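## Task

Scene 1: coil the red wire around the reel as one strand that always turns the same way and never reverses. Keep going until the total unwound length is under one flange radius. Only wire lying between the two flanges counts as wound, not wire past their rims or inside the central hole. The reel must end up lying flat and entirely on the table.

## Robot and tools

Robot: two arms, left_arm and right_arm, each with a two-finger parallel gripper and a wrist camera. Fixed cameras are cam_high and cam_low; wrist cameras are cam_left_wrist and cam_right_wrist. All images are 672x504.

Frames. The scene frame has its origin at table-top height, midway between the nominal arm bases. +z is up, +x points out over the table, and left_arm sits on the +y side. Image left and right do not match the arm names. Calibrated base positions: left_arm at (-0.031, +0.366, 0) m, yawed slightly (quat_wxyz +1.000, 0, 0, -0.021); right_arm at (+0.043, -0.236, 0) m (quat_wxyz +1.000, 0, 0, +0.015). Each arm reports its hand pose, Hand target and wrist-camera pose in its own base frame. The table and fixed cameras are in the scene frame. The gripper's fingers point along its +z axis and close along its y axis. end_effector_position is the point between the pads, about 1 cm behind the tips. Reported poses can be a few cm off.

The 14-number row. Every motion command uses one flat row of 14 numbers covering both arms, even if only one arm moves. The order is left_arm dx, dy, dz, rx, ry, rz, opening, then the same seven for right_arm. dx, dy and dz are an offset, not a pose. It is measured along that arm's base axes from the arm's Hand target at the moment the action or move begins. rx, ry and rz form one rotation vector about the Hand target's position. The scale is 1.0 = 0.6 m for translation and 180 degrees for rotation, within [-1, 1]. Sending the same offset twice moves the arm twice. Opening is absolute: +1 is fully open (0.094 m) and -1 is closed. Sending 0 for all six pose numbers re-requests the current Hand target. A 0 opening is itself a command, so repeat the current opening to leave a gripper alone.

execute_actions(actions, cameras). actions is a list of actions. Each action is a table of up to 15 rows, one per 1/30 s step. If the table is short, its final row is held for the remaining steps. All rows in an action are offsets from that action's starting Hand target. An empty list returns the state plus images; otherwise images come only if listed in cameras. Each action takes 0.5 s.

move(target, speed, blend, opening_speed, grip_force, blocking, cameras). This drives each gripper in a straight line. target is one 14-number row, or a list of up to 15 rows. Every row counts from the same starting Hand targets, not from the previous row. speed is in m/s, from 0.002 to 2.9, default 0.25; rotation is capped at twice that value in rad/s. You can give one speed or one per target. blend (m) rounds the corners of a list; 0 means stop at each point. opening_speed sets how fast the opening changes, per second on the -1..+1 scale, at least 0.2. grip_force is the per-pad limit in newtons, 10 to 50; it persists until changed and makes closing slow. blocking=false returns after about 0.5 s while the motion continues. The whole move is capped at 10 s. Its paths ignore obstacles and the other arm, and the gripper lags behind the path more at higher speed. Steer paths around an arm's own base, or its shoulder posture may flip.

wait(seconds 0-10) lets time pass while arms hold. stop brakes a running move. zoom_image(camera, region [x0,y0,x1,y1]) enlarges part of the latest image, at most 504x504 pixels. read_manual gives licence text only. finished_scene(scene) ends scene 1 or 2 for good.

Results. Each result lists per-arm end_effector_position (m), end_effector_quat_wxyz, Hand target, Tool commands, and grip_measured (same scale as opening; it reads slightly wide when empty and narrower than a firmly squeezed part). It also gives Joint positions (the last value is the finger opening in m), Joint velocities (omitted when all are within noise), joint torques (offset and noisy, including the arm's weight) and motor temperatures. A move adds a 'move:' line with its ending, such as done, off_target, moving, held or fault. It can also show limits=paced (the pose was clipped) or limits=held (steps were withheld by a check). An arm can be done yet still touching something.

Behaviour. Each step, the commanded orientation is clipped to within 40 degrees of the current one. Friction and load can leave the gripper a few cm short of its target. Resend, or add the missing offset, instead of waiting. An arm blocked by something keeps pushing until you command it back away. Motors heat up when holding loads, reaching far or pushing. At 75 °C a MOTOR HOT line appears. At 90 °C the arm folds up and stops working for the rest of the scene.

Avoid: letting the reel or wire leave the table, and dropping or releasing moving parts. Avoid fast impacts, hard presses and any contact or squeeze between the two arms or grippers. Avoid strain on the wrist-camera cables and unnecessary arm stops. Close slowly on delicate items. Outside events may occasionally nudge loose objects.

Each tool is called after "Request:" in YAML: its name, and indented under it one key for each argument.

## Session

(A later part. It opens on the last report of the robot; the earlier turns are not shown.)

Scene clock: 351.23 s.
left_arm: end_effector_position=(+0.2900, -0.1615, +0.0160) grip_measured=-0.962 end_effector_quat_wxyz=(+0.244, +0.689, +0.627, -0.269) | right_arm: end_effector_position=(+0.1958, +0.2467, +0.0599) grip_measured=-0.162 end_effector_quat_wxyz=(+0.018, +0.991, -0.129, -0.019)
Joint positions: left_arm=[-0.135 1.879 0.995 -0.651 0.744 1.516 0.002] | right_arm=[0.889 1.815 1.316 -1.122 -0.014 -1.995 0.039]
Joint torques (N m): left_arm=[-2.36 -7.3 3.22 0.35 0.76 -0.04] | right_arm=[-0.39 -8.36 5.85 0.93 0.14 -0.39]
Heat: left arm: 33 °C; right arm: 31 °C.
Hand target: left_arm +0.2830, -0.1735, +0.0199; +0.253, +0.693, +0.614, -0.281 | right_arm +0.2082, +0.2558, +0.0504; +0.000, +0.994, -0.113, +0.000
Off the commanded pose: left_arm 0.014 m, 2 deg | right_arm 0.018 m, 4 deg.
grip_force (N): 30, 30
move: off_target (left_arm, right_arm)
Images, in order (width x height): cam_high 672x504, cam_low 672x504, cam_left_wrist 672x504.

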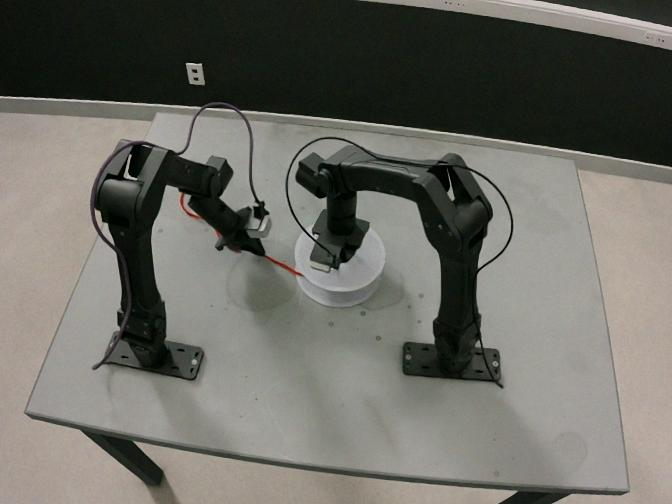

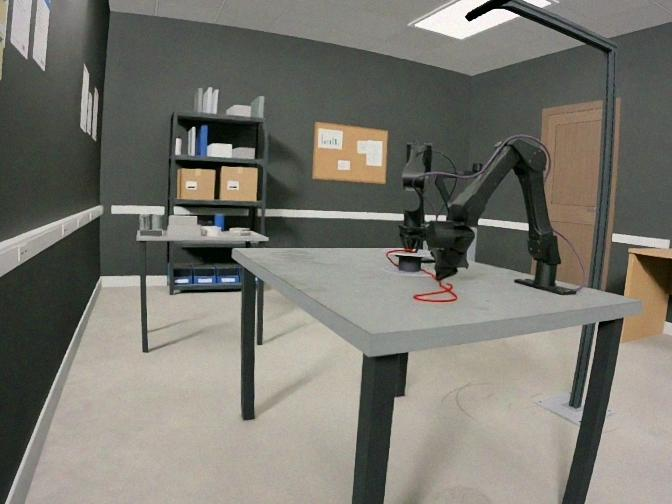

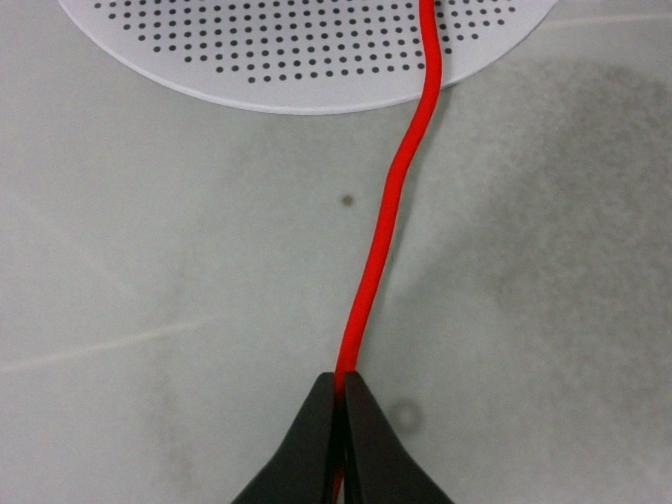

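Request:
move:
  target:
    - [0,0,0,0,0,0,-1,0,0,0,0,0,0,-0.9]
    - [0,0,0,0,0,0,-1,0,0,0.1,0,0,0,-0.9]
  cameras: ["cam_right_wrist","cam_high"]
  speed: 0.06
  grip_force: [30,40]

Request:
zoom_image:
  camera: "cam_high"
  region: [270, 200, 400, 320]

Scene clock: 356.43 s.
left_arm: end_effector_position=(+0.2900, -0.1615, +0.0160) grip_measured=-0.962 end_effector_quat_wxyz=(+0.244, +0.689, +0.627, -0.269) | right_arm: end_effector_position=(+0.2058, +0.2571, +0.0979) grip_measured=-0.898 end_effector_quat_wxyz=(+0.007, +0.993, -0.115, -0.008)
Joint positions: left_arm=[-0.135 1.879 0.995 -0.651 0.744 1.516 0.002] | right_arm=[0.889 1.815 1.47 -1.246 -0.007 -2.022 0.005]
Joint torques (N m): left_arm=[-2.36 -7.3 3.22 0.35 0.76 -0.05] | right_arm=[-0.44 -11.99 9.05 -0.03 0.04 -0.08]
Heat: left arm: 33 °C; right arm: 31 °C.
Hand target: left_arm +0.2830, -0.1735, +0.0199; +0.253, +0.693, +0.614, -0.281 | right_arm +0.2082, +0.2558, +0.1105; +0.000, +0.994, -0.113, +0.000
Off the commanded pose: left_arm 0.014 m, 2 deg | right_arm 0.013 m, 1 deg.
grip_force (N): 30, 40
move: off_target (left_arm, right_arm)
Images, in order (width x height): cam_high 672x504, cam_right_wrist 672x504.

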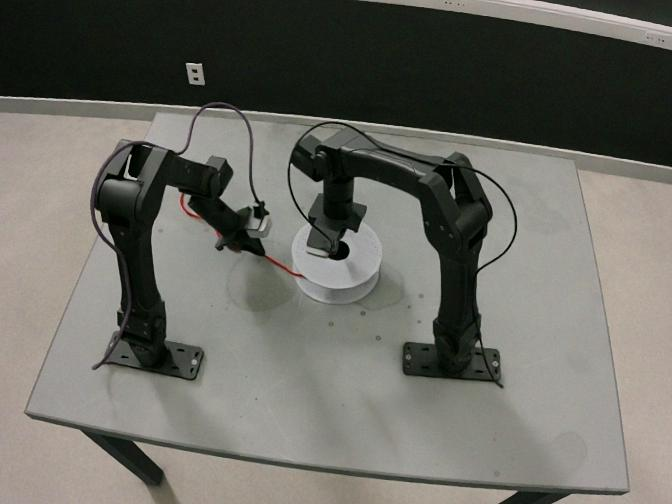

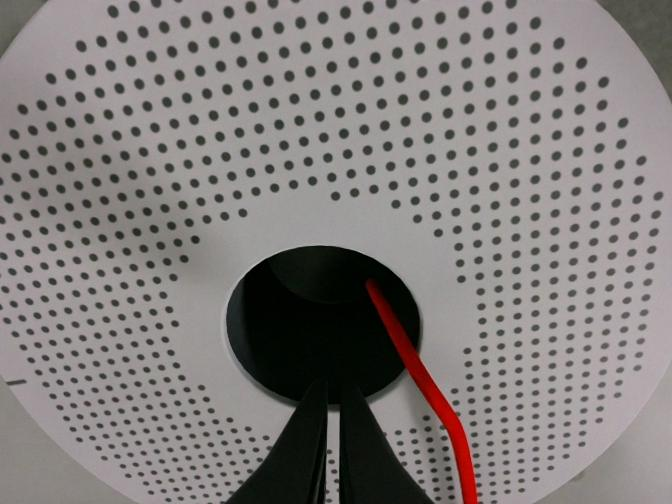

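Scaled by 3.877 from the camera's 672x504 image, which has a finer 960x720 frame.

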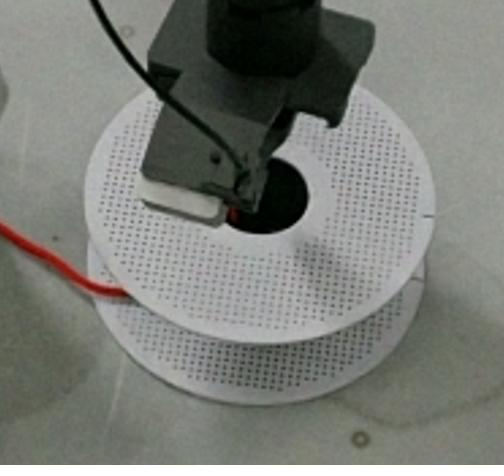

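Request:
zoom_image:
  camera: "cam_right_wrist"
  region: [200, 220, 500, 440]

Scaled by 1.680 from the camera's 672x504 image, which has a finer 960x720 frame.

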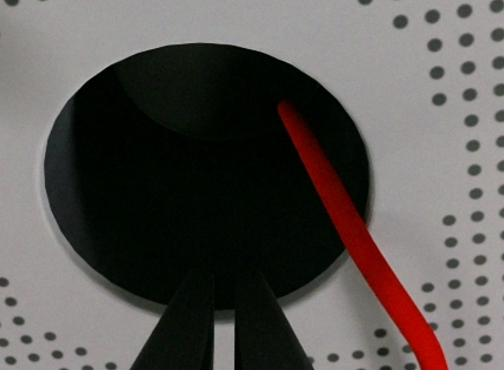

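Request:
move:
  target:
    - [0,0,0,0,0,0,-1,0,0,0.005,0,0,-0.5,-0.9]
    - [0,0,0,0,0,0,-1,-0.0053,-0.0113,0.005,0,0,-1.06,-0.95]
  cameras: ["cam_right_wrist","cam_high"]
  speed: 0.4

every number of target 2 of 2 must lie in its column's range; nothing of the call was run
Scene clock: 359.17 s.
left_arm: end_effector_position=(+0.2900, -0.1615, +0.0160) grip_measured=-0.962 end_effector_quat_wxyz=(+0.244, +0.689, +0.627, -0.269) | right_arm: end_effector_position=(+0.2058, +0.2570, +0.0979) grip_measured=-0.898 end_effector_quat_wxyz=(+0.007, +0.993, -0.115, -0.009)
Joint positions: left_arm=[-0.135 1.879 0.995 -0.651 0.744 1.516 0.002] | right_arm=[0.889 1.815 1.47 -1.247 -0.007 -2.022 0.005]
Joint torques (N m): left_arm=[-2.37 -7.31 3.22 0.35 0.76 -0.05] | right_arm=[-0.47 -11.96 9.11 -0.06 0.05 -0.11]
Heat: left arm: 33 °C; right arm: 31 °C.
Hand target: left_arm +0.2830, -0.1735, +0.0199; +0.253, +0.693, +0.614, -0.281 | right_arm +0.2082, +0.2559, +0.1105; +0.000, +0.994, -0.113, +0.000
Tool commands: left_gripper/opening=-1.0 right_gripper/opening=-0.9
Off the commanded pose: left_arm 0.014 m, 2 deg | right_arm 0.013 m, 1 deg.
grip_force (N): 30, 40

Use two calls.

Request:
move:
  target: [0,0,0,0,0,0,-1,0,0,0.005,0,0,-0.5,-0.9]
  speed: 0.4

Request:
move:
  target: [0,0,0,0,0,0,-1,-0.0053,-0.0113,0,0,0,-0.55,-0.95]
  cameras: ["cam_right_wrist","cam_high"]
  speed: 0.4

Scene clock: 362.90 s.
left_arm: end_effector_position=(+0.2900, -0.1615, +0.0160) grip_measured=-0.962 end_effector_quat_wxyz=(+0.244, +0.689, +0.627, -0.269) | right_arm: end_effector_position=(+0.2041, +0.2550, +0.1001) grip_measured=-0.898 end_effector_quat_wxyz=(-0.017, -0.628, +0.778, +0.000)
Joint positions: left_arm=[-0.135 1.879 0.995 -0.651 0.744 1.516 0.002] | right_arm=[0.889 1.815 1.479 -1.267 -0.007 -0.47 0.005]
Joint torques (N m): left_arm=[-2.35 -7.31 3.22 0.35 0.76 -0.05] | right_arm=[-0.43 -11.99 9.25 0 0.02 0.1]
Motor temperatures (°C): left_arm=[28 33 32 25 24 24 25] | right_arm=[23 31 29 29 23 24 26]
Heat: left arm: 33 °C; right arm: 31 °C.
Hand target: left_arm +0.2830, -0.1735, +0.0199; +0.253, +0.693, +0.614, -0.281 | right_arm +0.2082, +0.2559, +0.1134; +0.000, -0.623, +0.782, +0.000
Off the commanded pose: left_arm 0.014 m, 2 deg | right_arm 0.014 m, 2 deg.
grip_force (N): 30, 40
move: off_target (left_arm, right_arm)

Scene clock: 365.97 s.
left_arm: end_effector_position=(+0.2900, -0.1615, +0.0160) grip_measured=-0.962 end_effector_quat_wxyz=(+0.244, +0.689, +0.627, -0.269) | right_arm: end_effector_position=(+0.2052, +0.2545, +0.1059) grip_measured=-0.948 end_effector_quat_wxyz=(-0.006, +0.182, +0.983, -0.004)
Joint positions: left_arm=[-0.135 1.879 0.995 -0.651 0.744 1.516 0.002] | right_arm=[0.885 1.796 1.479 -1.267 -0.007 1.252 0.002]
Joint torques (N m): left_arm=[-2.36 -7.31 3.23 0.35 0.75 -0.05] | right_arm=[-0.75 -12.53 6.48 0.08 0.04 0.1]
Heat: left arm: 33 °C; right arm: 32 °C.
Hand target: left_arm +0.2830, -0.1735, +0.0199; +0.253, +0.693, +0.614, -0.281 | right_arm +0.2051, +0.2491, +0.1135; +0.000, +0.190, +0.982, +0.000
Off the commanded pose: left_arm 0.014 m, 2 deg | right_arm 0.009 m, 1 deg.
grip_force (N): 30, 40
move: off_target (left_arm)
Images, in order (width x height): cam_high 672x504, cam_right_wrist 672x504.

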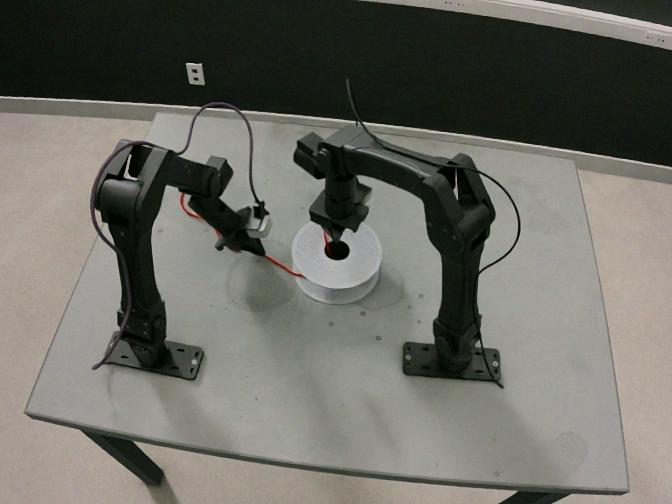

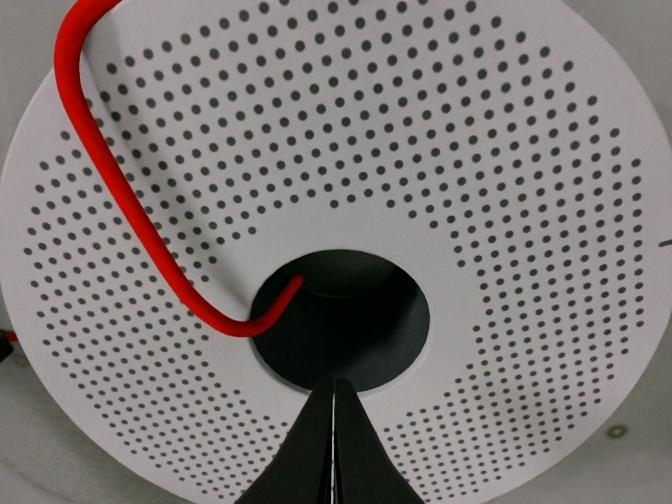

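Request:
move:
  target: [0,0,0,0,0,0,-1,-0.0067,-0.0117,-0.105,0,0,0,-0.95]
  cameras: ["cam_right_wrist"]
  speed: 0.06

Request:
zoom_image:
  camera: "cam_right_wrist"
  region: [100, 280, 500, 504]

Scene clock: 369.37 s.
left_arm: end_effector_position=(+0.2900, -0.1615, +0.0160) grip_measured=-0.962 end_effector_quat_wxyz=(+0.244, +0.689, +0.627, -0.269) | right_arm: end_effector_position=(+0.1991, +0.2450, +0.0499) grip_measured=-0.948 end_effector_quat_wxyz=(-0.005, +0.185, +0.983, -0.003)
Joint positions: left_arm=[-0.135 1.879 0.995 -0.651 0.744 1.516 0.002] | right_arm=[0.881 1.791 1.246 -1.035 -0.007 1.252 0.002]
Joint torques (N m): left_arm=[-2.36 -7.3 3.23 0.35 0.77 -0.06] | right_arm=[-0.62 -10.56 5.74 0.29 0.05 0.06]
Heat: left arm: 33 °C; right arm: 32 °C.
Hand target: left_arm +0.2830, -0.1735, +0.0199; +0.253, +0.693, +0.614, -0.281 | right_arm +0.2010, +0.2420, +0.0504; +0.000, +0.190, +0.982, +0.000
Off the commanded pose: left_arm 0.014 m, 2 deg | right_arm 0.004 m, 1 deg.
grip_force (N): 30, 40
move: off_target (left_arm)
Images, in order (width x height): cam_right_wrist 672x504.

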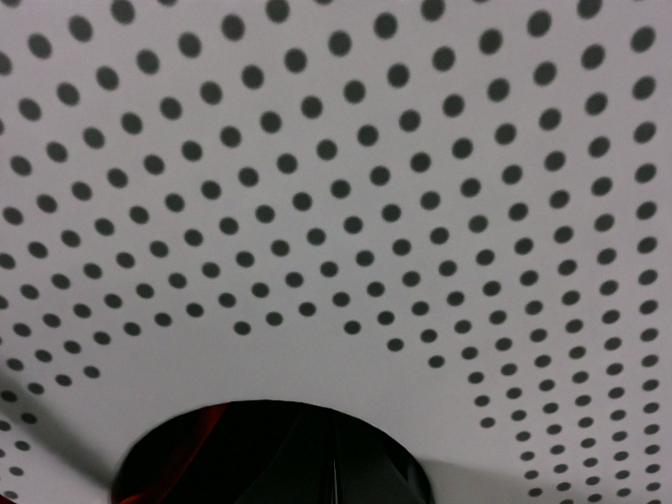

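Scaled by 1.260 from the camera's 672x504 image, which has a finer 960x720 frame.

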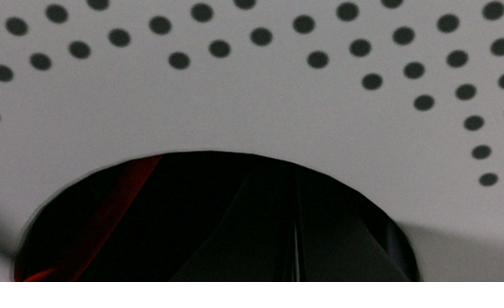

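Request:
move:
  target: [0,0,0,0,0,0,-1,0.006,0.013,0.016,0,0,0,-0.6]
  speed: 0.04
  opening_speed: 0.4

Request:
move:
  target: [0,0,0,0,0,0,-1,0,0,0,0,0,0,0]
  cameras: ["cam_right_wrist","cam_high"]
  speed: 0.03
  opening_speed: 0.4
  grip_force: [30,25]

Scene clock: 371.67 s.
left_arm: end_effector_position=(+0.2900, -0.1615, +0.0160) grip_measured=-0.962 end_effector_quat_wxyz=(+0.244, +0.689, +0.627, -0.269) | right_arm: end_effector_position=(+0.2027, +0.2493, +0.0569) grip_measured=-0.602 end_effector_quat_wxyz=(-0.002, +0.186, +0.983, +0.004)
Joint positions: left_arm=[-0.135 1.879 0.995 -0.651 0.744 1.516 0.002] | right_arm=[0.881 1.791 1.275 -1.05 -0.007 1.255 0.019]
Joint torques (N m): left_arm=[-2.36 -7.32 3.21 0.35 0.76 -0.05] | right_arm=[-0.08 -9.18 9.03 0.03 0.04 0.11]
Heat: left arm: 34 °C; right arm: 33 °C.
Hand target: left_arm +0.2830, -0.1735, +0.0199; +0.253, +0.693, +0.614, -0.281 | right_arm +0.2046, +0.2499, +0.0601; +0.000, +0.190, +0.982, +0.000
Off the commanded pose: left_arm 0.014 m, 2 deg | right_arm 0.004 m, 1 deg.
grip_force (N): 30, 40
move: off_target (left_arm)

Scene clock: 373.37 s.
left_arm: end_effector_position=(+0.2900, -0.1615, +0.0160) grip_measured=-0.962 end_effector_quat_wxyz=(+0.244, +0.689, +0.627, -0.269) | right_arm: end_effector_position=(+0.2025, +0.2491, +0.0594) grip_measured=-0.182 end_effector_quat_wxyz=(-0.003, +0.188, +0.982, +0.002)
Joint positions: left_arm=[-0.135 1.879 0.995 -0.651 0.744 1.515 0.002] | right_arm=[0.881 1.791 1.285 -1.064 -0.007 1.259 0.038]
Joint torques (N m): left_arm=[-2.36 -7.3 3.21 0.36 0.76 -0.05] | right_arm=[0.01 -9.07 8.03 0.15 0.04 0.07]
Heat: left arm: 34 °C; right arm: 33 °C.
Hand target: left_arm +0.2830, -0.1735, +0.0199; +0.253, +0.693, +0.614, -0.281 | right_arm +0.2046, +0.2498, +0.0601; +0.000, +0.190, +0.982, +0.000
Off the commanded pose: left_arm 0.014 m, 2 deg | right_arm 0.002 m, 0 deg.
grip_force (N): 30, 25
move: off_target (left_arm)
Images, in order (width x height): cam_high 672x504, cam_right_wrist 672x504.

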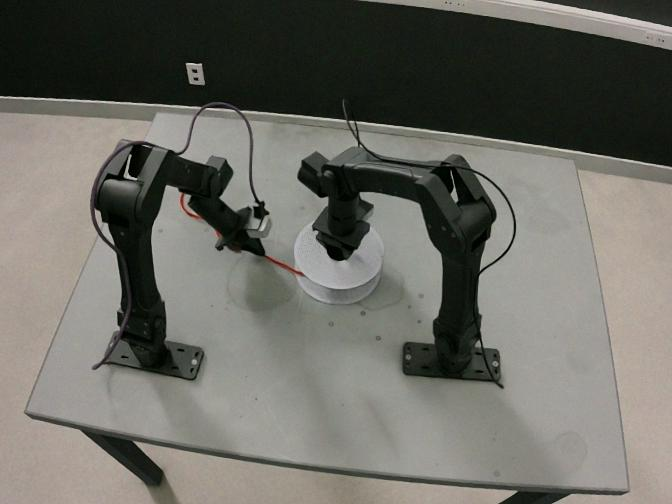

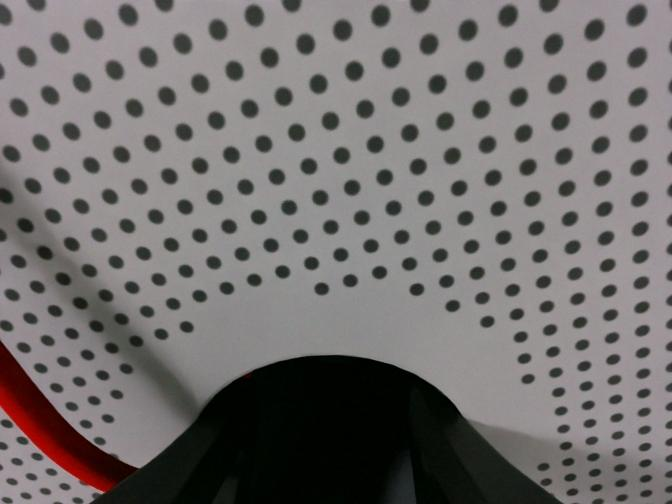

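Request:
move:
  target: [-0.03,-0.065,0,0,0,0.03,-1,0,0,0,0,0,0.3,0]
  cameras: ["cam_left_wrist","cam_high","cam_low"]
  speed: 0.1

Request:
zoom_image:
  camera: "cam_low"
  region: [360, 200, 480, 300]

Request:
zoom_image:
  camera: "cam_high"
  region: [170, 180, 400, 310]

Scene clock: 380.93 s.
left_arm: end_effector_position=(+0.2778, -0.1986, +0.0165) grip_measured=-0.963 end_effector_quat_wxyz=(+0.263, +0.657, +0.662, -0.247) | right_arm: end_effector_position=(+0.2022, +0.2457, +0.0594) grip_measured=-0.180 end_effector_quat_wxyz=(-0.003, -0.267, +0.964, -0.005)
Joint positions: left_arm=[-0.28 1.763 0.836 -0.369 0.693 1.184 0.002] | right_arm=[0.881 1.791 1.285 -1.076 0.004 0.34 0.039]
Joint torques (N m): left_arm=[-2.88 -6.24 3.54 0.7 0.85 -0.08] | right_arm=[-0.02 -9.06 8.03 0.29 -0.06 -0.24]
Heat: left arm: 34 °C; right arm: 33 °C.
Hand target: left_arm +0.2650, -0.2125, +0.0198; +0.266, +0.663, +0.646, -0.268 | right_arm +0.2046, +0.2499, +0.0601; +0.000, -0.276, +0.961, +0.000
Off the commanded pose: left_arm 0.019 m, 3 deg | right_arm 0.005 m, 1 deg.
grip_force (N): 30, 25
move: off_target (left_arm)
Images, in order (width x height): cam_high 672x504, cam_low 672x504, cam_left_wrist 672x504.

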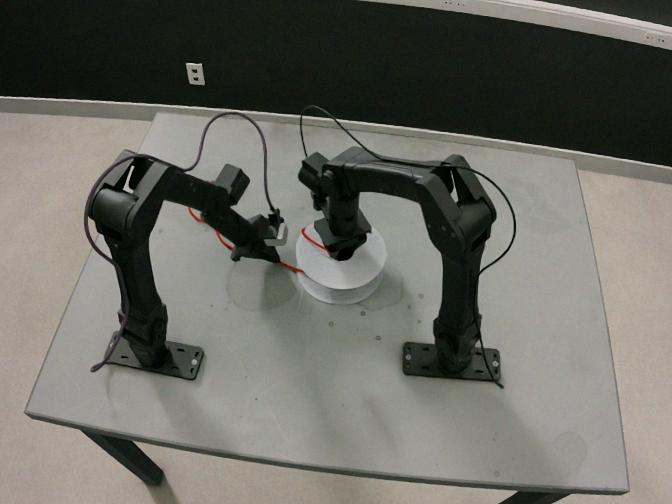

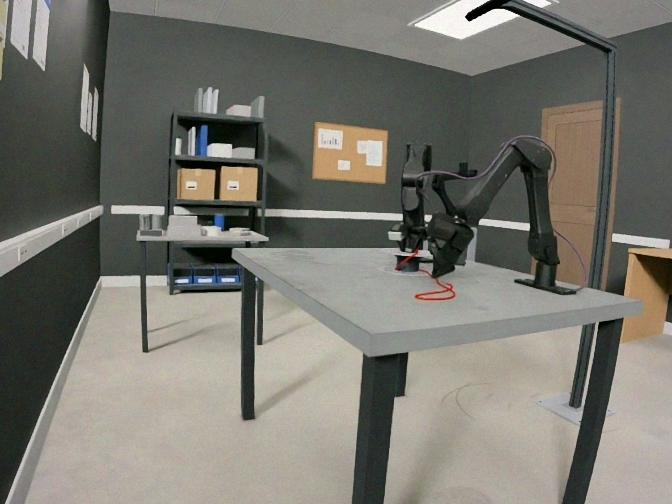

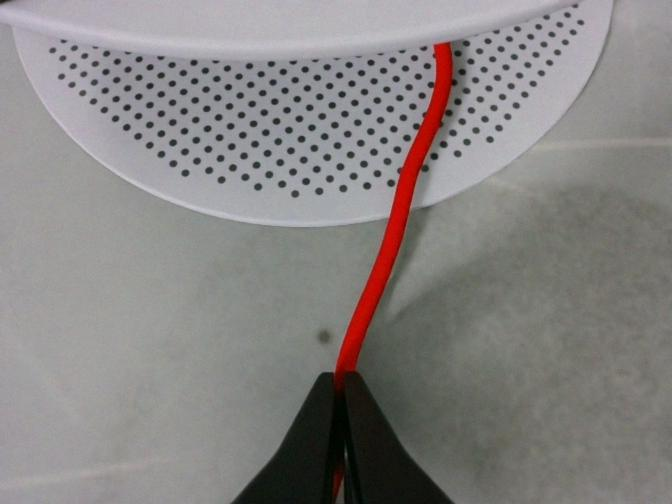

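Scaled by 4.200 from the camera's 672x504 image, which has a finer 960x720 frame.

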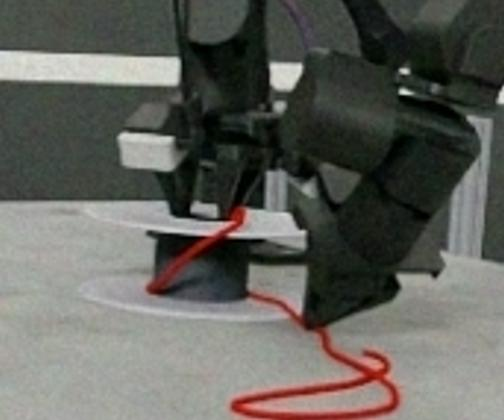

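Scaled by 2.191 from the camera's 672x504 image, which has a finer 960x720 frame.

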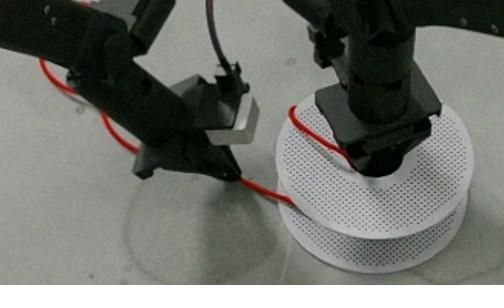

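Request:
move:
  target:
    - [0,0,-0.02,0,0,0,-0.7,0,0,0,0,0,0,0]
    - [0,0.06,0.07,0,0,0,-0.55,0,0,0,0,0,0,0]
    - [0.03,0.2,0.07,0,0,0,-0.55,0,0,0,0,0,0,0]
  cameras: ["cam_left_wrist"]
  speed: 0.15

Scene clock: 386.30 s.
left_arm: end_effector_position=(+0.2786, -0.0912, +0.0567) grip_measured=-0.552 end_effector_quat_wxyz=(+0.258, +0.664, +0.651, -0.264) | right_arm: end_effector_position=(+0.2022, +0.2457, +0.0594) grip_measured=-0.180 end_effector_quat_wxyz=(-0.003, -0.268, +0.963, -0.005)
Joint positions: left_arm=[0.111 1.762 1.026 -0.959 0.747 1.751 0.021] | right_arm=[0.881 1.791 1.285 -1.076 0.004 0.339 0.039]
Joint torques (N m): left_arm=[0.25 -4.96 7.31 -0.27 0.64 0.07] | right_arm=[-0.1 -9.07 7.99 0.26 -0.09 -0.2]
Heat: left arm: 33 °C; right arm: 33 °C.
Hand target: left_arm +0.2830, -0.0925, +0.0618; +0.266, +0.663, +0.646, -0.268 | right_arm +0.2046, +0.2499, +0.0601; +0.000, -0.276, +0.961, +0.000
Off the commanded pose: left_arm 0.007 m, 1 deg | right_arm 0.005 m, 1 deg.
grip_force (N): 30, 25
move: done; target 2's new opening was sent with left_arm's hand 0.014 m and 2 deg from that target
Images, in order (width x height): cam_left_wrist 672x504.

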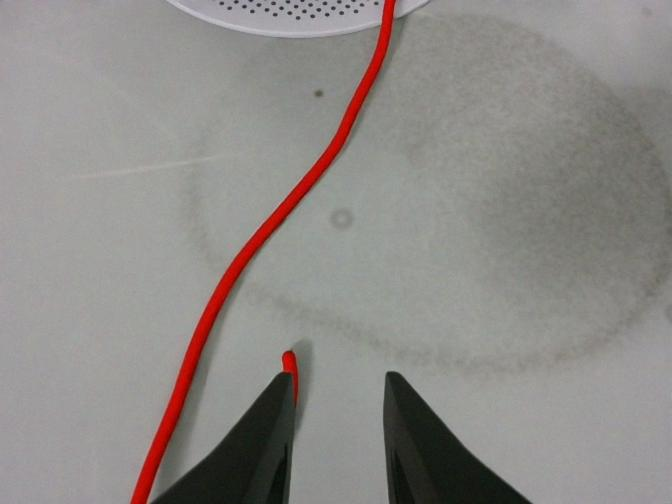

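Request:
move:
  target:
    - [0.0695,-0.048,0,0,0,-0.1,-0.6,0,0,0,0,0,0,0]
    - [0.0695,-0.048,-0.08,0,0,-0.1,-0.6,0,0,0,0,0,0,0]
  cameras: ["cam_left_wrist"]
  speed: [0.2,0.1]

Scene clock: 391.07 s.
left_arm: end_effector_position=(+0.3226, -0.1177, +0.0164) grip_measured=-0.598 end_effector_quat_wxyz=(+0.211, +0.754, +0.541, -0.308) | right_arm: end_effector_position=(+0.2022, +0.2457, +0.0594) grip_measured=-0.180 end_effector_quat_wxyz=(-0.003, -0.268, +0.963, -0.005)
Joint positions: left_arm=[-0.003 2.163 1.407 -1.127 0.71 2.009 0.019] | right_arm=[0.881 1.791 1.285 -1.076 0.004 0.339 0.039]
Joint torques (N m): left_arm=[-0.39 -7.77 4.27 -0.2 0.55 0.1] | right_arm=[-0.02 -8.98 8.02 0.27 -0.07 -0.21]
Heat: left arm: 33 °C; right arm: 33 °C.
Hand target: left_arm +0.3247, -0.1212, +0.0139; +0.220, +0.756, +0.534, -0.307 | right_arm +0.2046, +0.2499, +0.0601; +0.000, -0.276, +0.961, +0.000
Off the commanded pose: left_arm 0.005 m, 1 deg | right_arm 0.005 m, 1 deg.
grip_force (N): 30, 25
move: done
Images, in order (width x height): cam_left_wrist 672x504.

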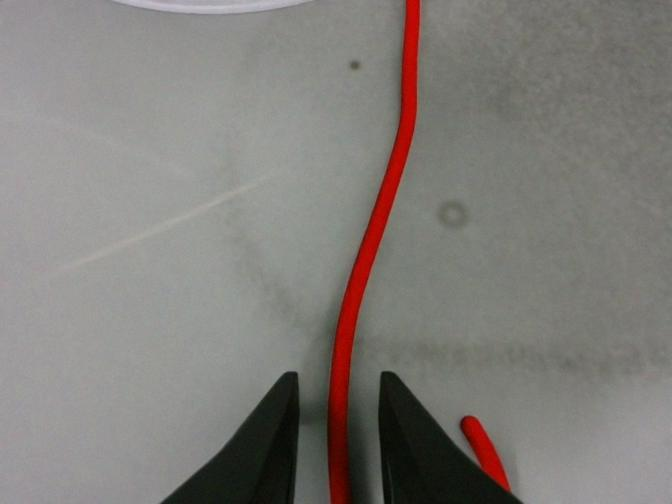

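Request:
move:
  target:
    - [0.002,0,-0.02,0,0,0,-0.6,0,0,0,0,0,0,0]
    - [0.002,0,-0.02,0,0,0,-1,0,0,0,0,0,0,0]
  cameras: []
  speed: 0.1

Request:
move:
  target:
    - [0,0,0.022,0,0,0,-1,0,0,0,0,0,0,0]
    - [-0.075,-0.08,0.03,0,0,0.08,-1,0,0,0,0,0,0.4,0]
  cameras: ["cam_left_wrist","cam_high","cam_low"]
  speed: 0.1

Request:
zoom_image:
  camera: "cam_low"
  region: [360, 200, 480, 300]

Request:
zoom_image:
  camera: "cam_high"
  region: [170, 180, 400, 310]

Scene clock: 394.30 s.
left_arm: end_effector_position=(+0.3279, -0.1223, +0.0155) grip_measured=-0.953 end_effector_quat_wxyz=(+0.230, +0.751, +0.537, -0.308) | right_arm: end_effector_position=(+0.2022, +0.2457, +0.0594) grip_measured=-0.180 end_effector_quat_wxyz=(-0.003, -0.268, +0.963, -0.005)
Joint positions: left_arm=[-0.003 2.172 1.405 -1.098 0.744 2.011 0.002] | right_arm=[0.881 1.791 1.285 -1.076 0.004 0.339 0.039]
Joint torques (N m): left_arm=[-0.36 -6.58 3.64 -0.1 0.18 0.08] | right_arm=[-0.03 -9.01 7.91 0.27 -0.08 -0.2]
Heat: left arm: 33 °C; right arm: 33 °C.
Hand target: left_arm +0.3260, -0.1212, +0.0019; +0.220, +0.756, +0.534, -0.306 | right_arm +0.2046, +0.2499, +0.0601; +0.000, -0.276, +0.961, +0.000
Off the commanded pose: left_arm 0.014 m, 1 deg | right_arm 0.005 m, 1 deg.
grip_force (N): 30, 25
move: off_target (left_arm); target 2's new opening was sent with left_arm's hand 0.014 m and 1 deg from that target
No camera images: "cameras" was empty.

Scene clock: 401.90 s.
left_arm: end_effector_position=(+0.2827, -0.1667, +0.0158) grip_measured=-0.957 end_effector_quat_wxyz=(+0.252, +0.679, +0.629, -0.282) | right_arm: end_effector_position=(+0.2056, +0.2470, +0.0594) grip_measured=-0.180 end_effector_quat_wxyz=(-0.001, +0.783, -0.622, +0.007)
Joint positions: left_arm=[-0.142 1.864 0.954 -0.613 0.775 1.486 0.002] | right_arm=[0.881 1.791 1.285 -1.063 0.014 -0.917 0.039]
Joint torques (N m): left_arm=[-0.84 -7.98 3.67 0.3 0.4 -0.05] | right_arm=[-0.05 -9.14 7.94 0.17 -0.14 -0.17]
Heat: left arm: 34 °C; right arm: 33 °C.
Hand target: left_arm +0.2810, -0.1692, +0.0199; +0.257, +0.683, +0.625, -0.277 | right_arm +0.2047, +0.2499, +0.0601; +0.000, +0.788, -0.615, +0.000
Off the commanded pose: left_arm 0.005 m, 1 deg | right_arm 0.003 m, 1 deg.
grip_force (N): 30, 25
move: done
Images, in order (width x height): cam_high 672x504, cam_low 672x504, cam_left_wrist 672x504.

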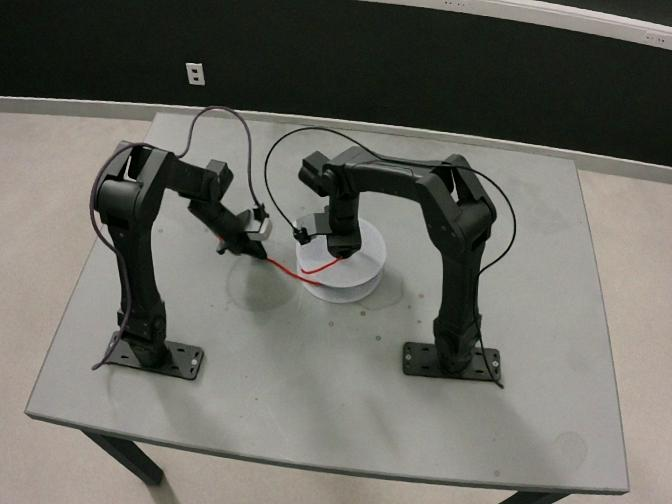

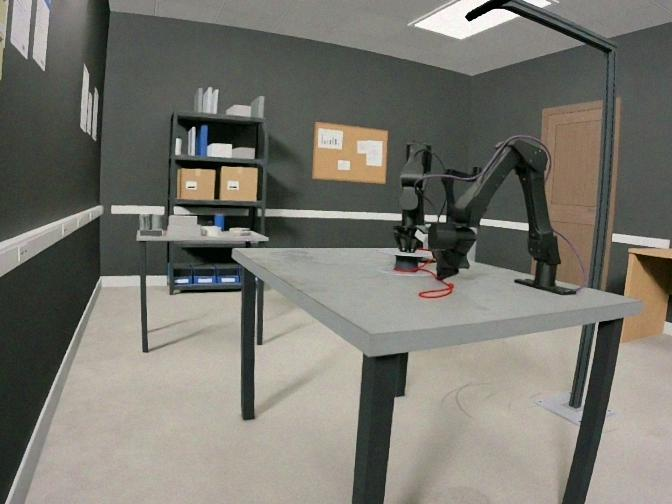

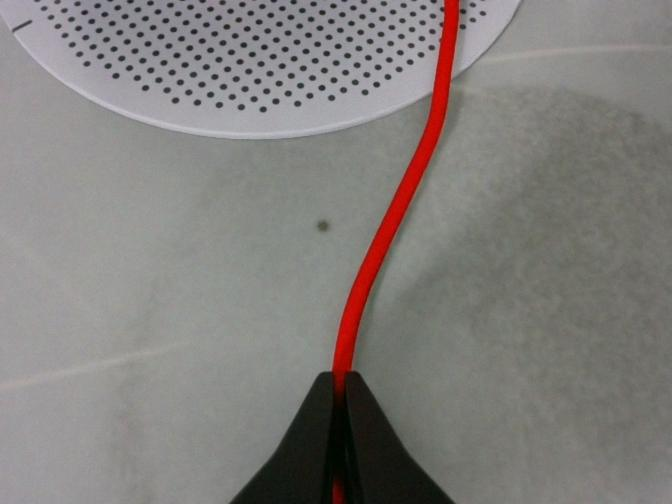

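Scaled by 4.200 from the camera's 672x504 image, which has a finer 960x720 frame.

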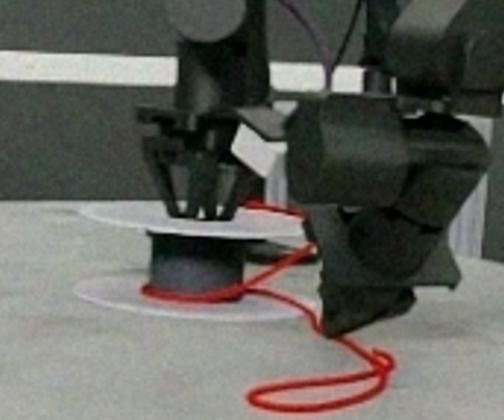

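Scaled by 2.191 from the camera's 672x504 image, which has a finer 960x720 frame.

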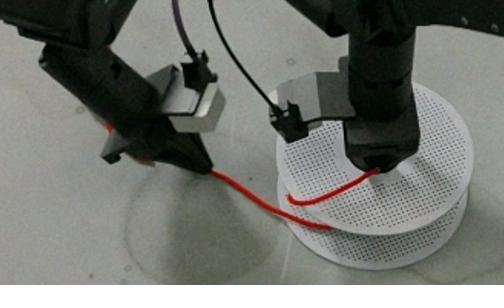

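Request:
move:
  target:
    - [0,0,-0.02,0,0,0,-0.7,0,0,0,0,0,0,0]
    - [0,0.06,0.07,0,0,0,-0.55,0,0,0,0,0,0,0]
    - [0.04,0.13,0.07,0,0,0,-0.55,0,0,0,0,0,0,0]
  cameras: ["cam_left_wrist"]
  speed: 0.15

Scene clock: 406.57 s.
left_arm: end_effector_position=(+0.3011, -0.0903, +0.0580) grip_measured=-0.552 end_effector_quat_wxyz=(+0.251, +0.683, +0.629, -0.273) | right_arm: end_effector_position=(+0.2056, +0.2470, +0.0594) grip_measured=-0.180 end_effector_quat_wxyz=(-0.001, +0.783, -0.622, +0.007)
Joint positions: left_arm=[0.104 1.877 1.175 -1.042 0.744 1.825 0.021] | right_arm=[0.881 1.791 1.285 -1.063 0.014 -0.918 0.039]
Joint torques (N m): left_arm=[0.17 -5.76 7.3 -0.36 0.57 0.09] | right_arm=[0.03 -9.05 7.9 0.17 -0.15 -0.21]
Heat: left arm: 34 °C; right arm: 33 °C.
Hand target: left_arm +0.3049, -0.0912, +0.0619; +0.257, +0.683, +0.625, -0.277 | right_arm +0.2047, +0.2499, +0.0601; +0.000, +0.788, -0.615, +0.000
Off the commanded pose: left_arm 0.006 m, 1 deg | right_arm 0.003 m, 1 deg.
grip_force (N): 30, 25
move: done; target 2's new opening was sent with left_arm's hand 0.013 m and 2 deg from that target
Images, in order (width x height): cam_left_wrist 672x504.

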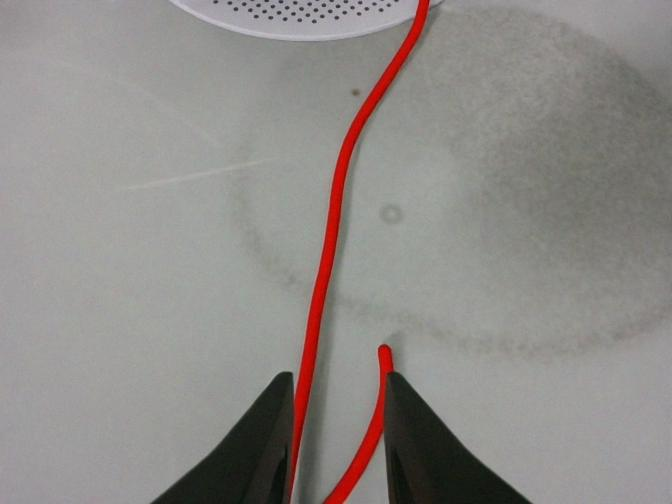

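Request:
move:
  target:
    - [0.0025,-0.048,0,0,0,0.0,-0.6,0,0,0,0,0,0,0]
    - [0.0025,-0.048,-0.1,0,0,0.0,-0.6,0,0,0,0,0,0,0]
    - [0.0025,-0.048,-0.1,0,0,0.0,-1,0,0,0,0,0,0,0]
  cameras: ["cam_left_wrist"]
  speed: [0.2,0.1,0.1]

Scene clock: 412.00 s.
left_arm: end_effector_position=(+0.3103, -0.1220, +0.0150) grip_measured=-0.947 end_effector_quat_wxyz=(+0.273, +0.682, +0.619, -0.277) | right_arm: end_effector_position=(+0.2056, +0.2470, +0.0594) grip_measured=-0.180 end_effector_quat_wxyz=(-0.001, +0.783, -0.622, +0.007)
Joint positions: left_arm=[0.019 1.965 1.08 -0.762 0.795 1.718 0.002] | right_arm=[0.881 1.791 1.285 -1.063 0.014 -0.918 0.039]
Joint torques (N m): left_arm=[-0.29 -5.16 3.52 0.21 0.15 -0.05] | right_arm=[0.05 -9.14 7.92 0.17 -0.14 -0.19]
Heat: left arm: 34 °C; right arm: 33 °C.
Hand target: left_arm +0.3064, -0.1201, +0.0018; +0.257, +0.683, +0.625, -0.277 | right_arm +0.2047, +0.2499, +0.0601; +0.000, +0.788, -0.615, +0.000
Off the commanded pose: left_arm 0.014 m, 2 deg | right_arm 0.003 m, 1 deg.
grip_force (N): 30, 25
move: off_target (left_arm); target 3's new opening was sent with left_arm's hand 0.013 m and 1 deg from that target
Images, in order (width x height): cam_left_wrist 672x504.

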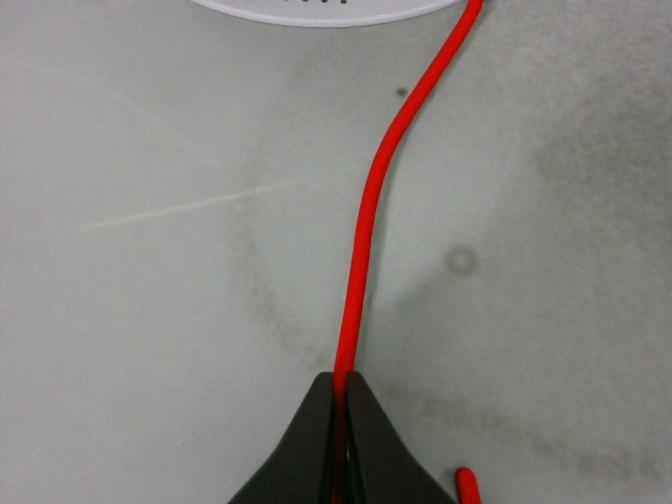

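Request:
move:
  target:
    - [0,0,0.022,0,0,0,-1,0,0,0,0,0,0,0]
    - [-0.05,-0.092,0.03,0,0,0.05,-1,0,0,0,0,0,0.345,0]
  cameras: ["cam_left_wrist","cam_high","cam_low"]
  speed: 0.1

Request:
zoom_image:
  camera: "cam_low"
  region: [360, 200, 480, 300]

Request:
zoom_image:
  camera: "cam_high"
  region: [170, 180, 400, 310]

Scene clock: 420.10 s.
left_arm: end_effector_position=(+0.2787, -0.1725, +0.0161) grip_measured=-0.952 end_effector_quat_wxyz=(+0.273, +0.629, +0.681, -0.258) | right_arm: end_effector_position=(+0.2068, +0.2498, +0.0594) grip_measured=-0.179 end_effector_quat_wxyz=(-0.003, +0.992, -0.129, +0.007)
Joint positions: left_arm=[-0.177 1.75 0.8 -0.39 0.742 1.225 0.002] | right_arm=[0.881 1.791 1.285 -1.051 0.009 -2.002 0.039]
Joint torques (N m): left_arm=[-0.87 -7.06 3.82 0.58 0.4 -0.06] | right_arm=[-0.09 -9.21 8.01 0.07 -0.1 -0.17]
Heat: left arm: 34 °C; right arm: 33 °C.
Hand target: left_arm +0.2764, -0.1753, +0.0199; +0.278, +0.632, +0.677, -0.256 | right_arm +0.2046, +0.2498, +0.0601; +0.000, +0.993, -0.120, +0.000
Off the commanded pose: left_arm 0.005 m, 1 deg | right_arm 0.002 m, 1 deg.
grip_force (N): 30, 25
move: done
Images, in order (width x height): cam_high 672x504, cam_low 672x504, cam_left_wrist 672x504.

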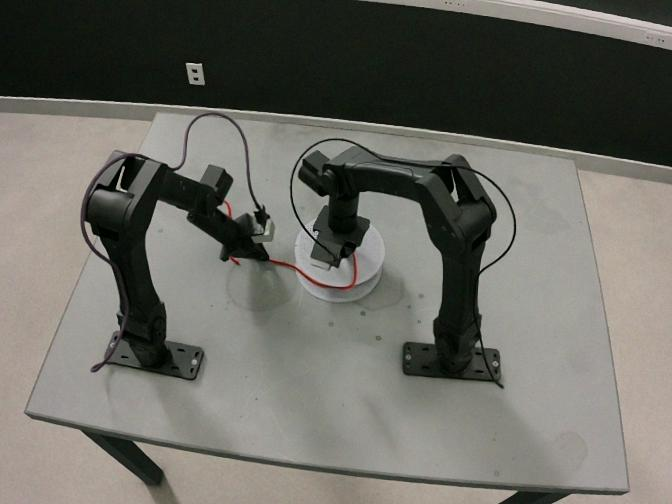

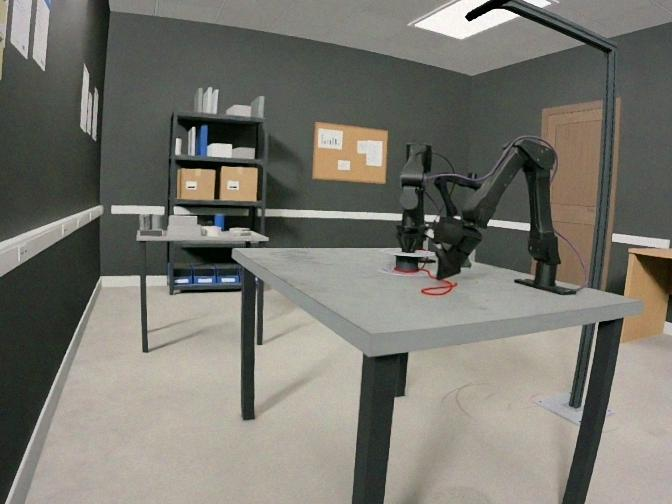

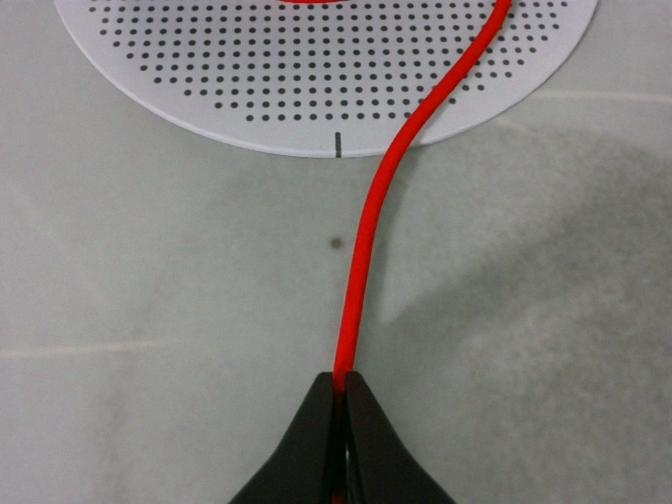

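Scaled by 4.200 from the camera's 672x504 image, which has a finer 960x720 frame.

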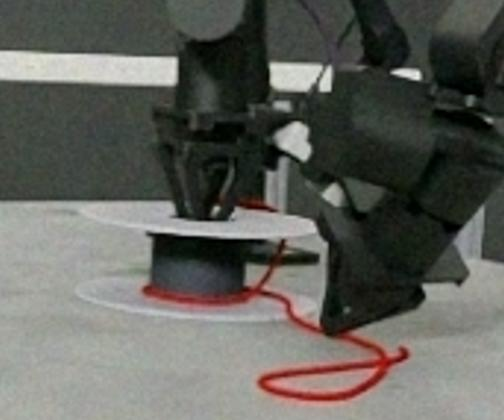

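Scaled by 2.191 from the camera's 672x504 image, which has a finer 960x720 frame.

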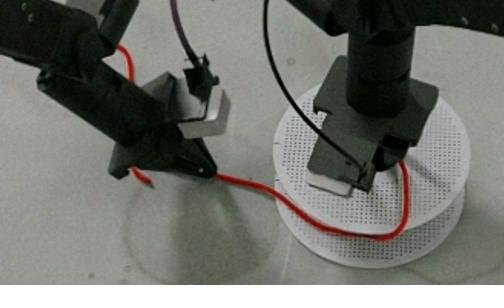

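Request:
move:
  target:
    - [0,0,0,0,0,0,-1,0,0,0,0,0,0,-0.9]
    - [0,0,0,0,0,0,-1,0,0,0.085,0,0,0,-0.9]
    - [0,0,0,0,0,0,-1,0,0,0.09,0,0,-0.5,-0.9]
  speed: [0.06,0.06,0.4]
  grip_force: [30,40]

Request:
move:
  target: [0,0,0,0,0,0,-1,-0.003,-0.003,0,0,0,-0.55,-0.95]
  cameras: ["cam_right_wrist","cam_high"]
  speed: 0.4

Scene clock: 428.93 s.
left_arm: end_effector_position=(+0.2787, -0.1725, +0.0161) grip_measured=-0.952 end_effector_quat_wxyz=(+0.273, +0.629, +0.681, -0.258) | right_arm: end_effector_position=(+0.2037, +0.2462, +0.1000) grip_measured=-0.898 end_effector_quat_wxyz=(-0.016, -0.621, +0.784, -0.008)
Joint positions: left_arm=[-0.177 1.75 0.8 -0.39 0.742 1.225 0.002] | right_arm=[0.881 1.791 1.449 -1.263 0.008 -0.458 0.005]
Joint torques (N m): left_arm=[-0.87 -7.06 3.82 0.59 0.41 -0.06] | right_arm=[-0.08 -12.05 9.29 -0.02 -0.1 0.11]
Heat: left arm: 34 °C; right arm: 33 °C.
Hand target: left_arm +0.2764, -0.1753, +0.0199; +0.278, +0.632, +0.677, -0.256 | right_arm +0.2046, +0.2498, +0.1140; +0.000, -0.617, +0.787, +0.000
Off the commanded pose: left_arm 0.005 m, 1 deg | right_arm 0.015 m, 2 deg.
grip_force (N): 30, 40
move: off_target (right_arm)

Scene clock: 432.03 s.
left_arm: end_effector_position=(+0.2787, -0.1725, +0.0161) grip_measured=-0.952 end_effector_quat_wxyz=(+0.273, +0.629, +0.681, -0.258) | right_arm: end_effector_position=(+0.2028, +0.2472, +0.1018) grip_measured=-0.948 end_effector_quat_wxyz=(-0.007, +0.193, +0.981, -0.013)
Joint positions: left_arm=[-0.177 1.75 0.8 -0.39 0.742 1.225 0.002] | right_arm=[0.881 1.785 1.449 -1.263 0.001 1.27 0.002]
Joint torques (N m): left_arm=[-0.87 -7.06 3.82 0.58 0.4 -0.06] | right_arm=[0.01 -12.25 8.29 0.01 -0.04 0.13]
Heat: left arm: 34 °C; right arm: 34 °C.
Hand target: left_arm +0.2764, -0.1753, +0.0199; +0.278, +0.632, +0.677, -0.256 | right_arm +0.2029, +0.2480, +0.1140; +0.000, +0.198, +0.980, +0.000
Off the commanded pose: left_arm 0.005 m, 1 deg | right_arm 0.012 m, 2 deg.
grip_force (N): 30, 40
move: off_target (right_arm)
Images, in order (width x height): cam_high 672x504, cam_right_wrist 672x504.

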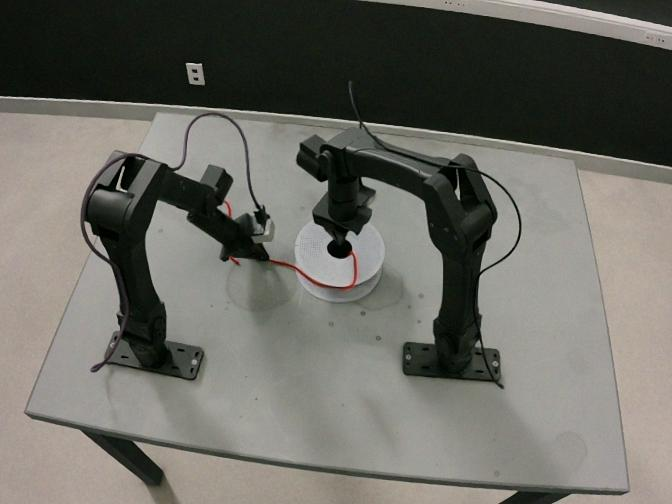

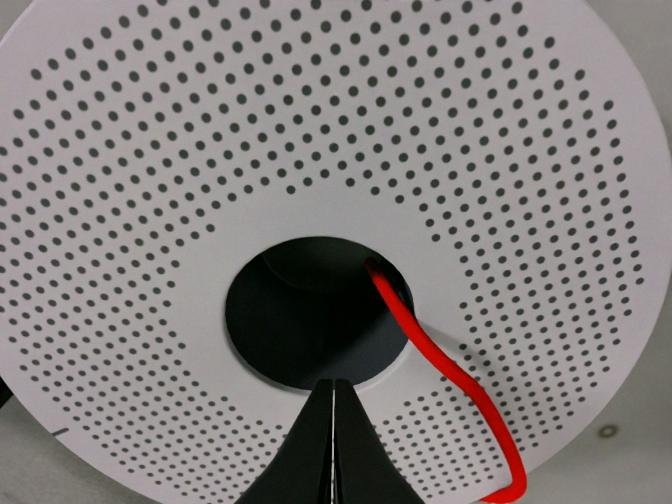

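Request:
move:
  target:
    - [0,0,0,0,0,0,-1,0.0143,0.005,-0.04,0,0,0,-0.95]
    - [0,0,0,0,0,0,-1,0.0143,0.005,-0.094,0,0,0,-0.95]
  cameras: ["cam_right_wrist"]
  speed: 0.06

Request:
zoom_image:
  camera: "cam_right_wrist"
  region: [100, 280, 500, 504]

Scene clock: 436.87 s.
left_arm: end_effector_position=(+0.2787, -0.1725, +0.0161) grip_measured=-0.952 end_effector_quat_wxyz=(+0.273, +0.629, +0.681, -0.258) | right_arm: end_effector_position=(+0.2111, +0.2538, +0.0655) grip_measured=-0.948 end_effector_quat_wxyz=(+0.005, +0.197, +0.980, +0.008)
Joint positions: left_arm=[-0.177 1.75 0.8 -0.39 0.742 1.225 0.002] | right_arm=[0.875 1.803 1.325 -1.075 0.001 1.271 0.002]
Joint torques (N m): left_arm=[-0.88 -7.08 3.82 0.59 0.41 -0.06] | right_arm=[-0.76 -8.51 6.12 0.33 -0.04 -0.06]
Heat: left arm: 34 °C; right arm: 34 °C.
Hand target: left_arm +0.2764, -0.1753, +0.0199; +0.278, +0.632, +0.677, -0.256 | right_arm +0.2115, +0.2510, +0.0576; +0.000, +0.198, +0.980, +0.000
Off the commanded pose: left_arm 0.005 m, 1 deg | right_arm 0.008 m, 1 deg.
grip_force (N): 30, 40
move: done
Images, in order (width x height): cam_right_wrist 672x504.

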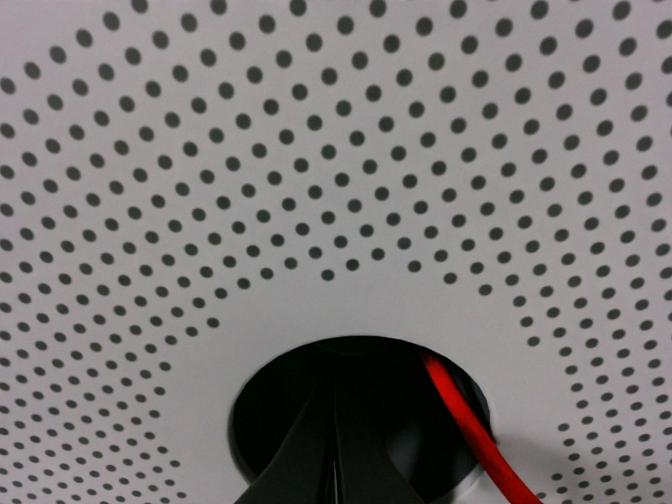

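Scaled by 1.260 from the camera's 672x504 image, which has a finer 960x720 frame.

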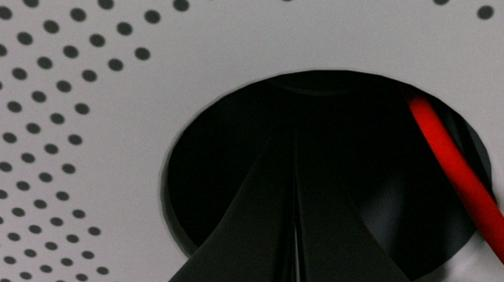

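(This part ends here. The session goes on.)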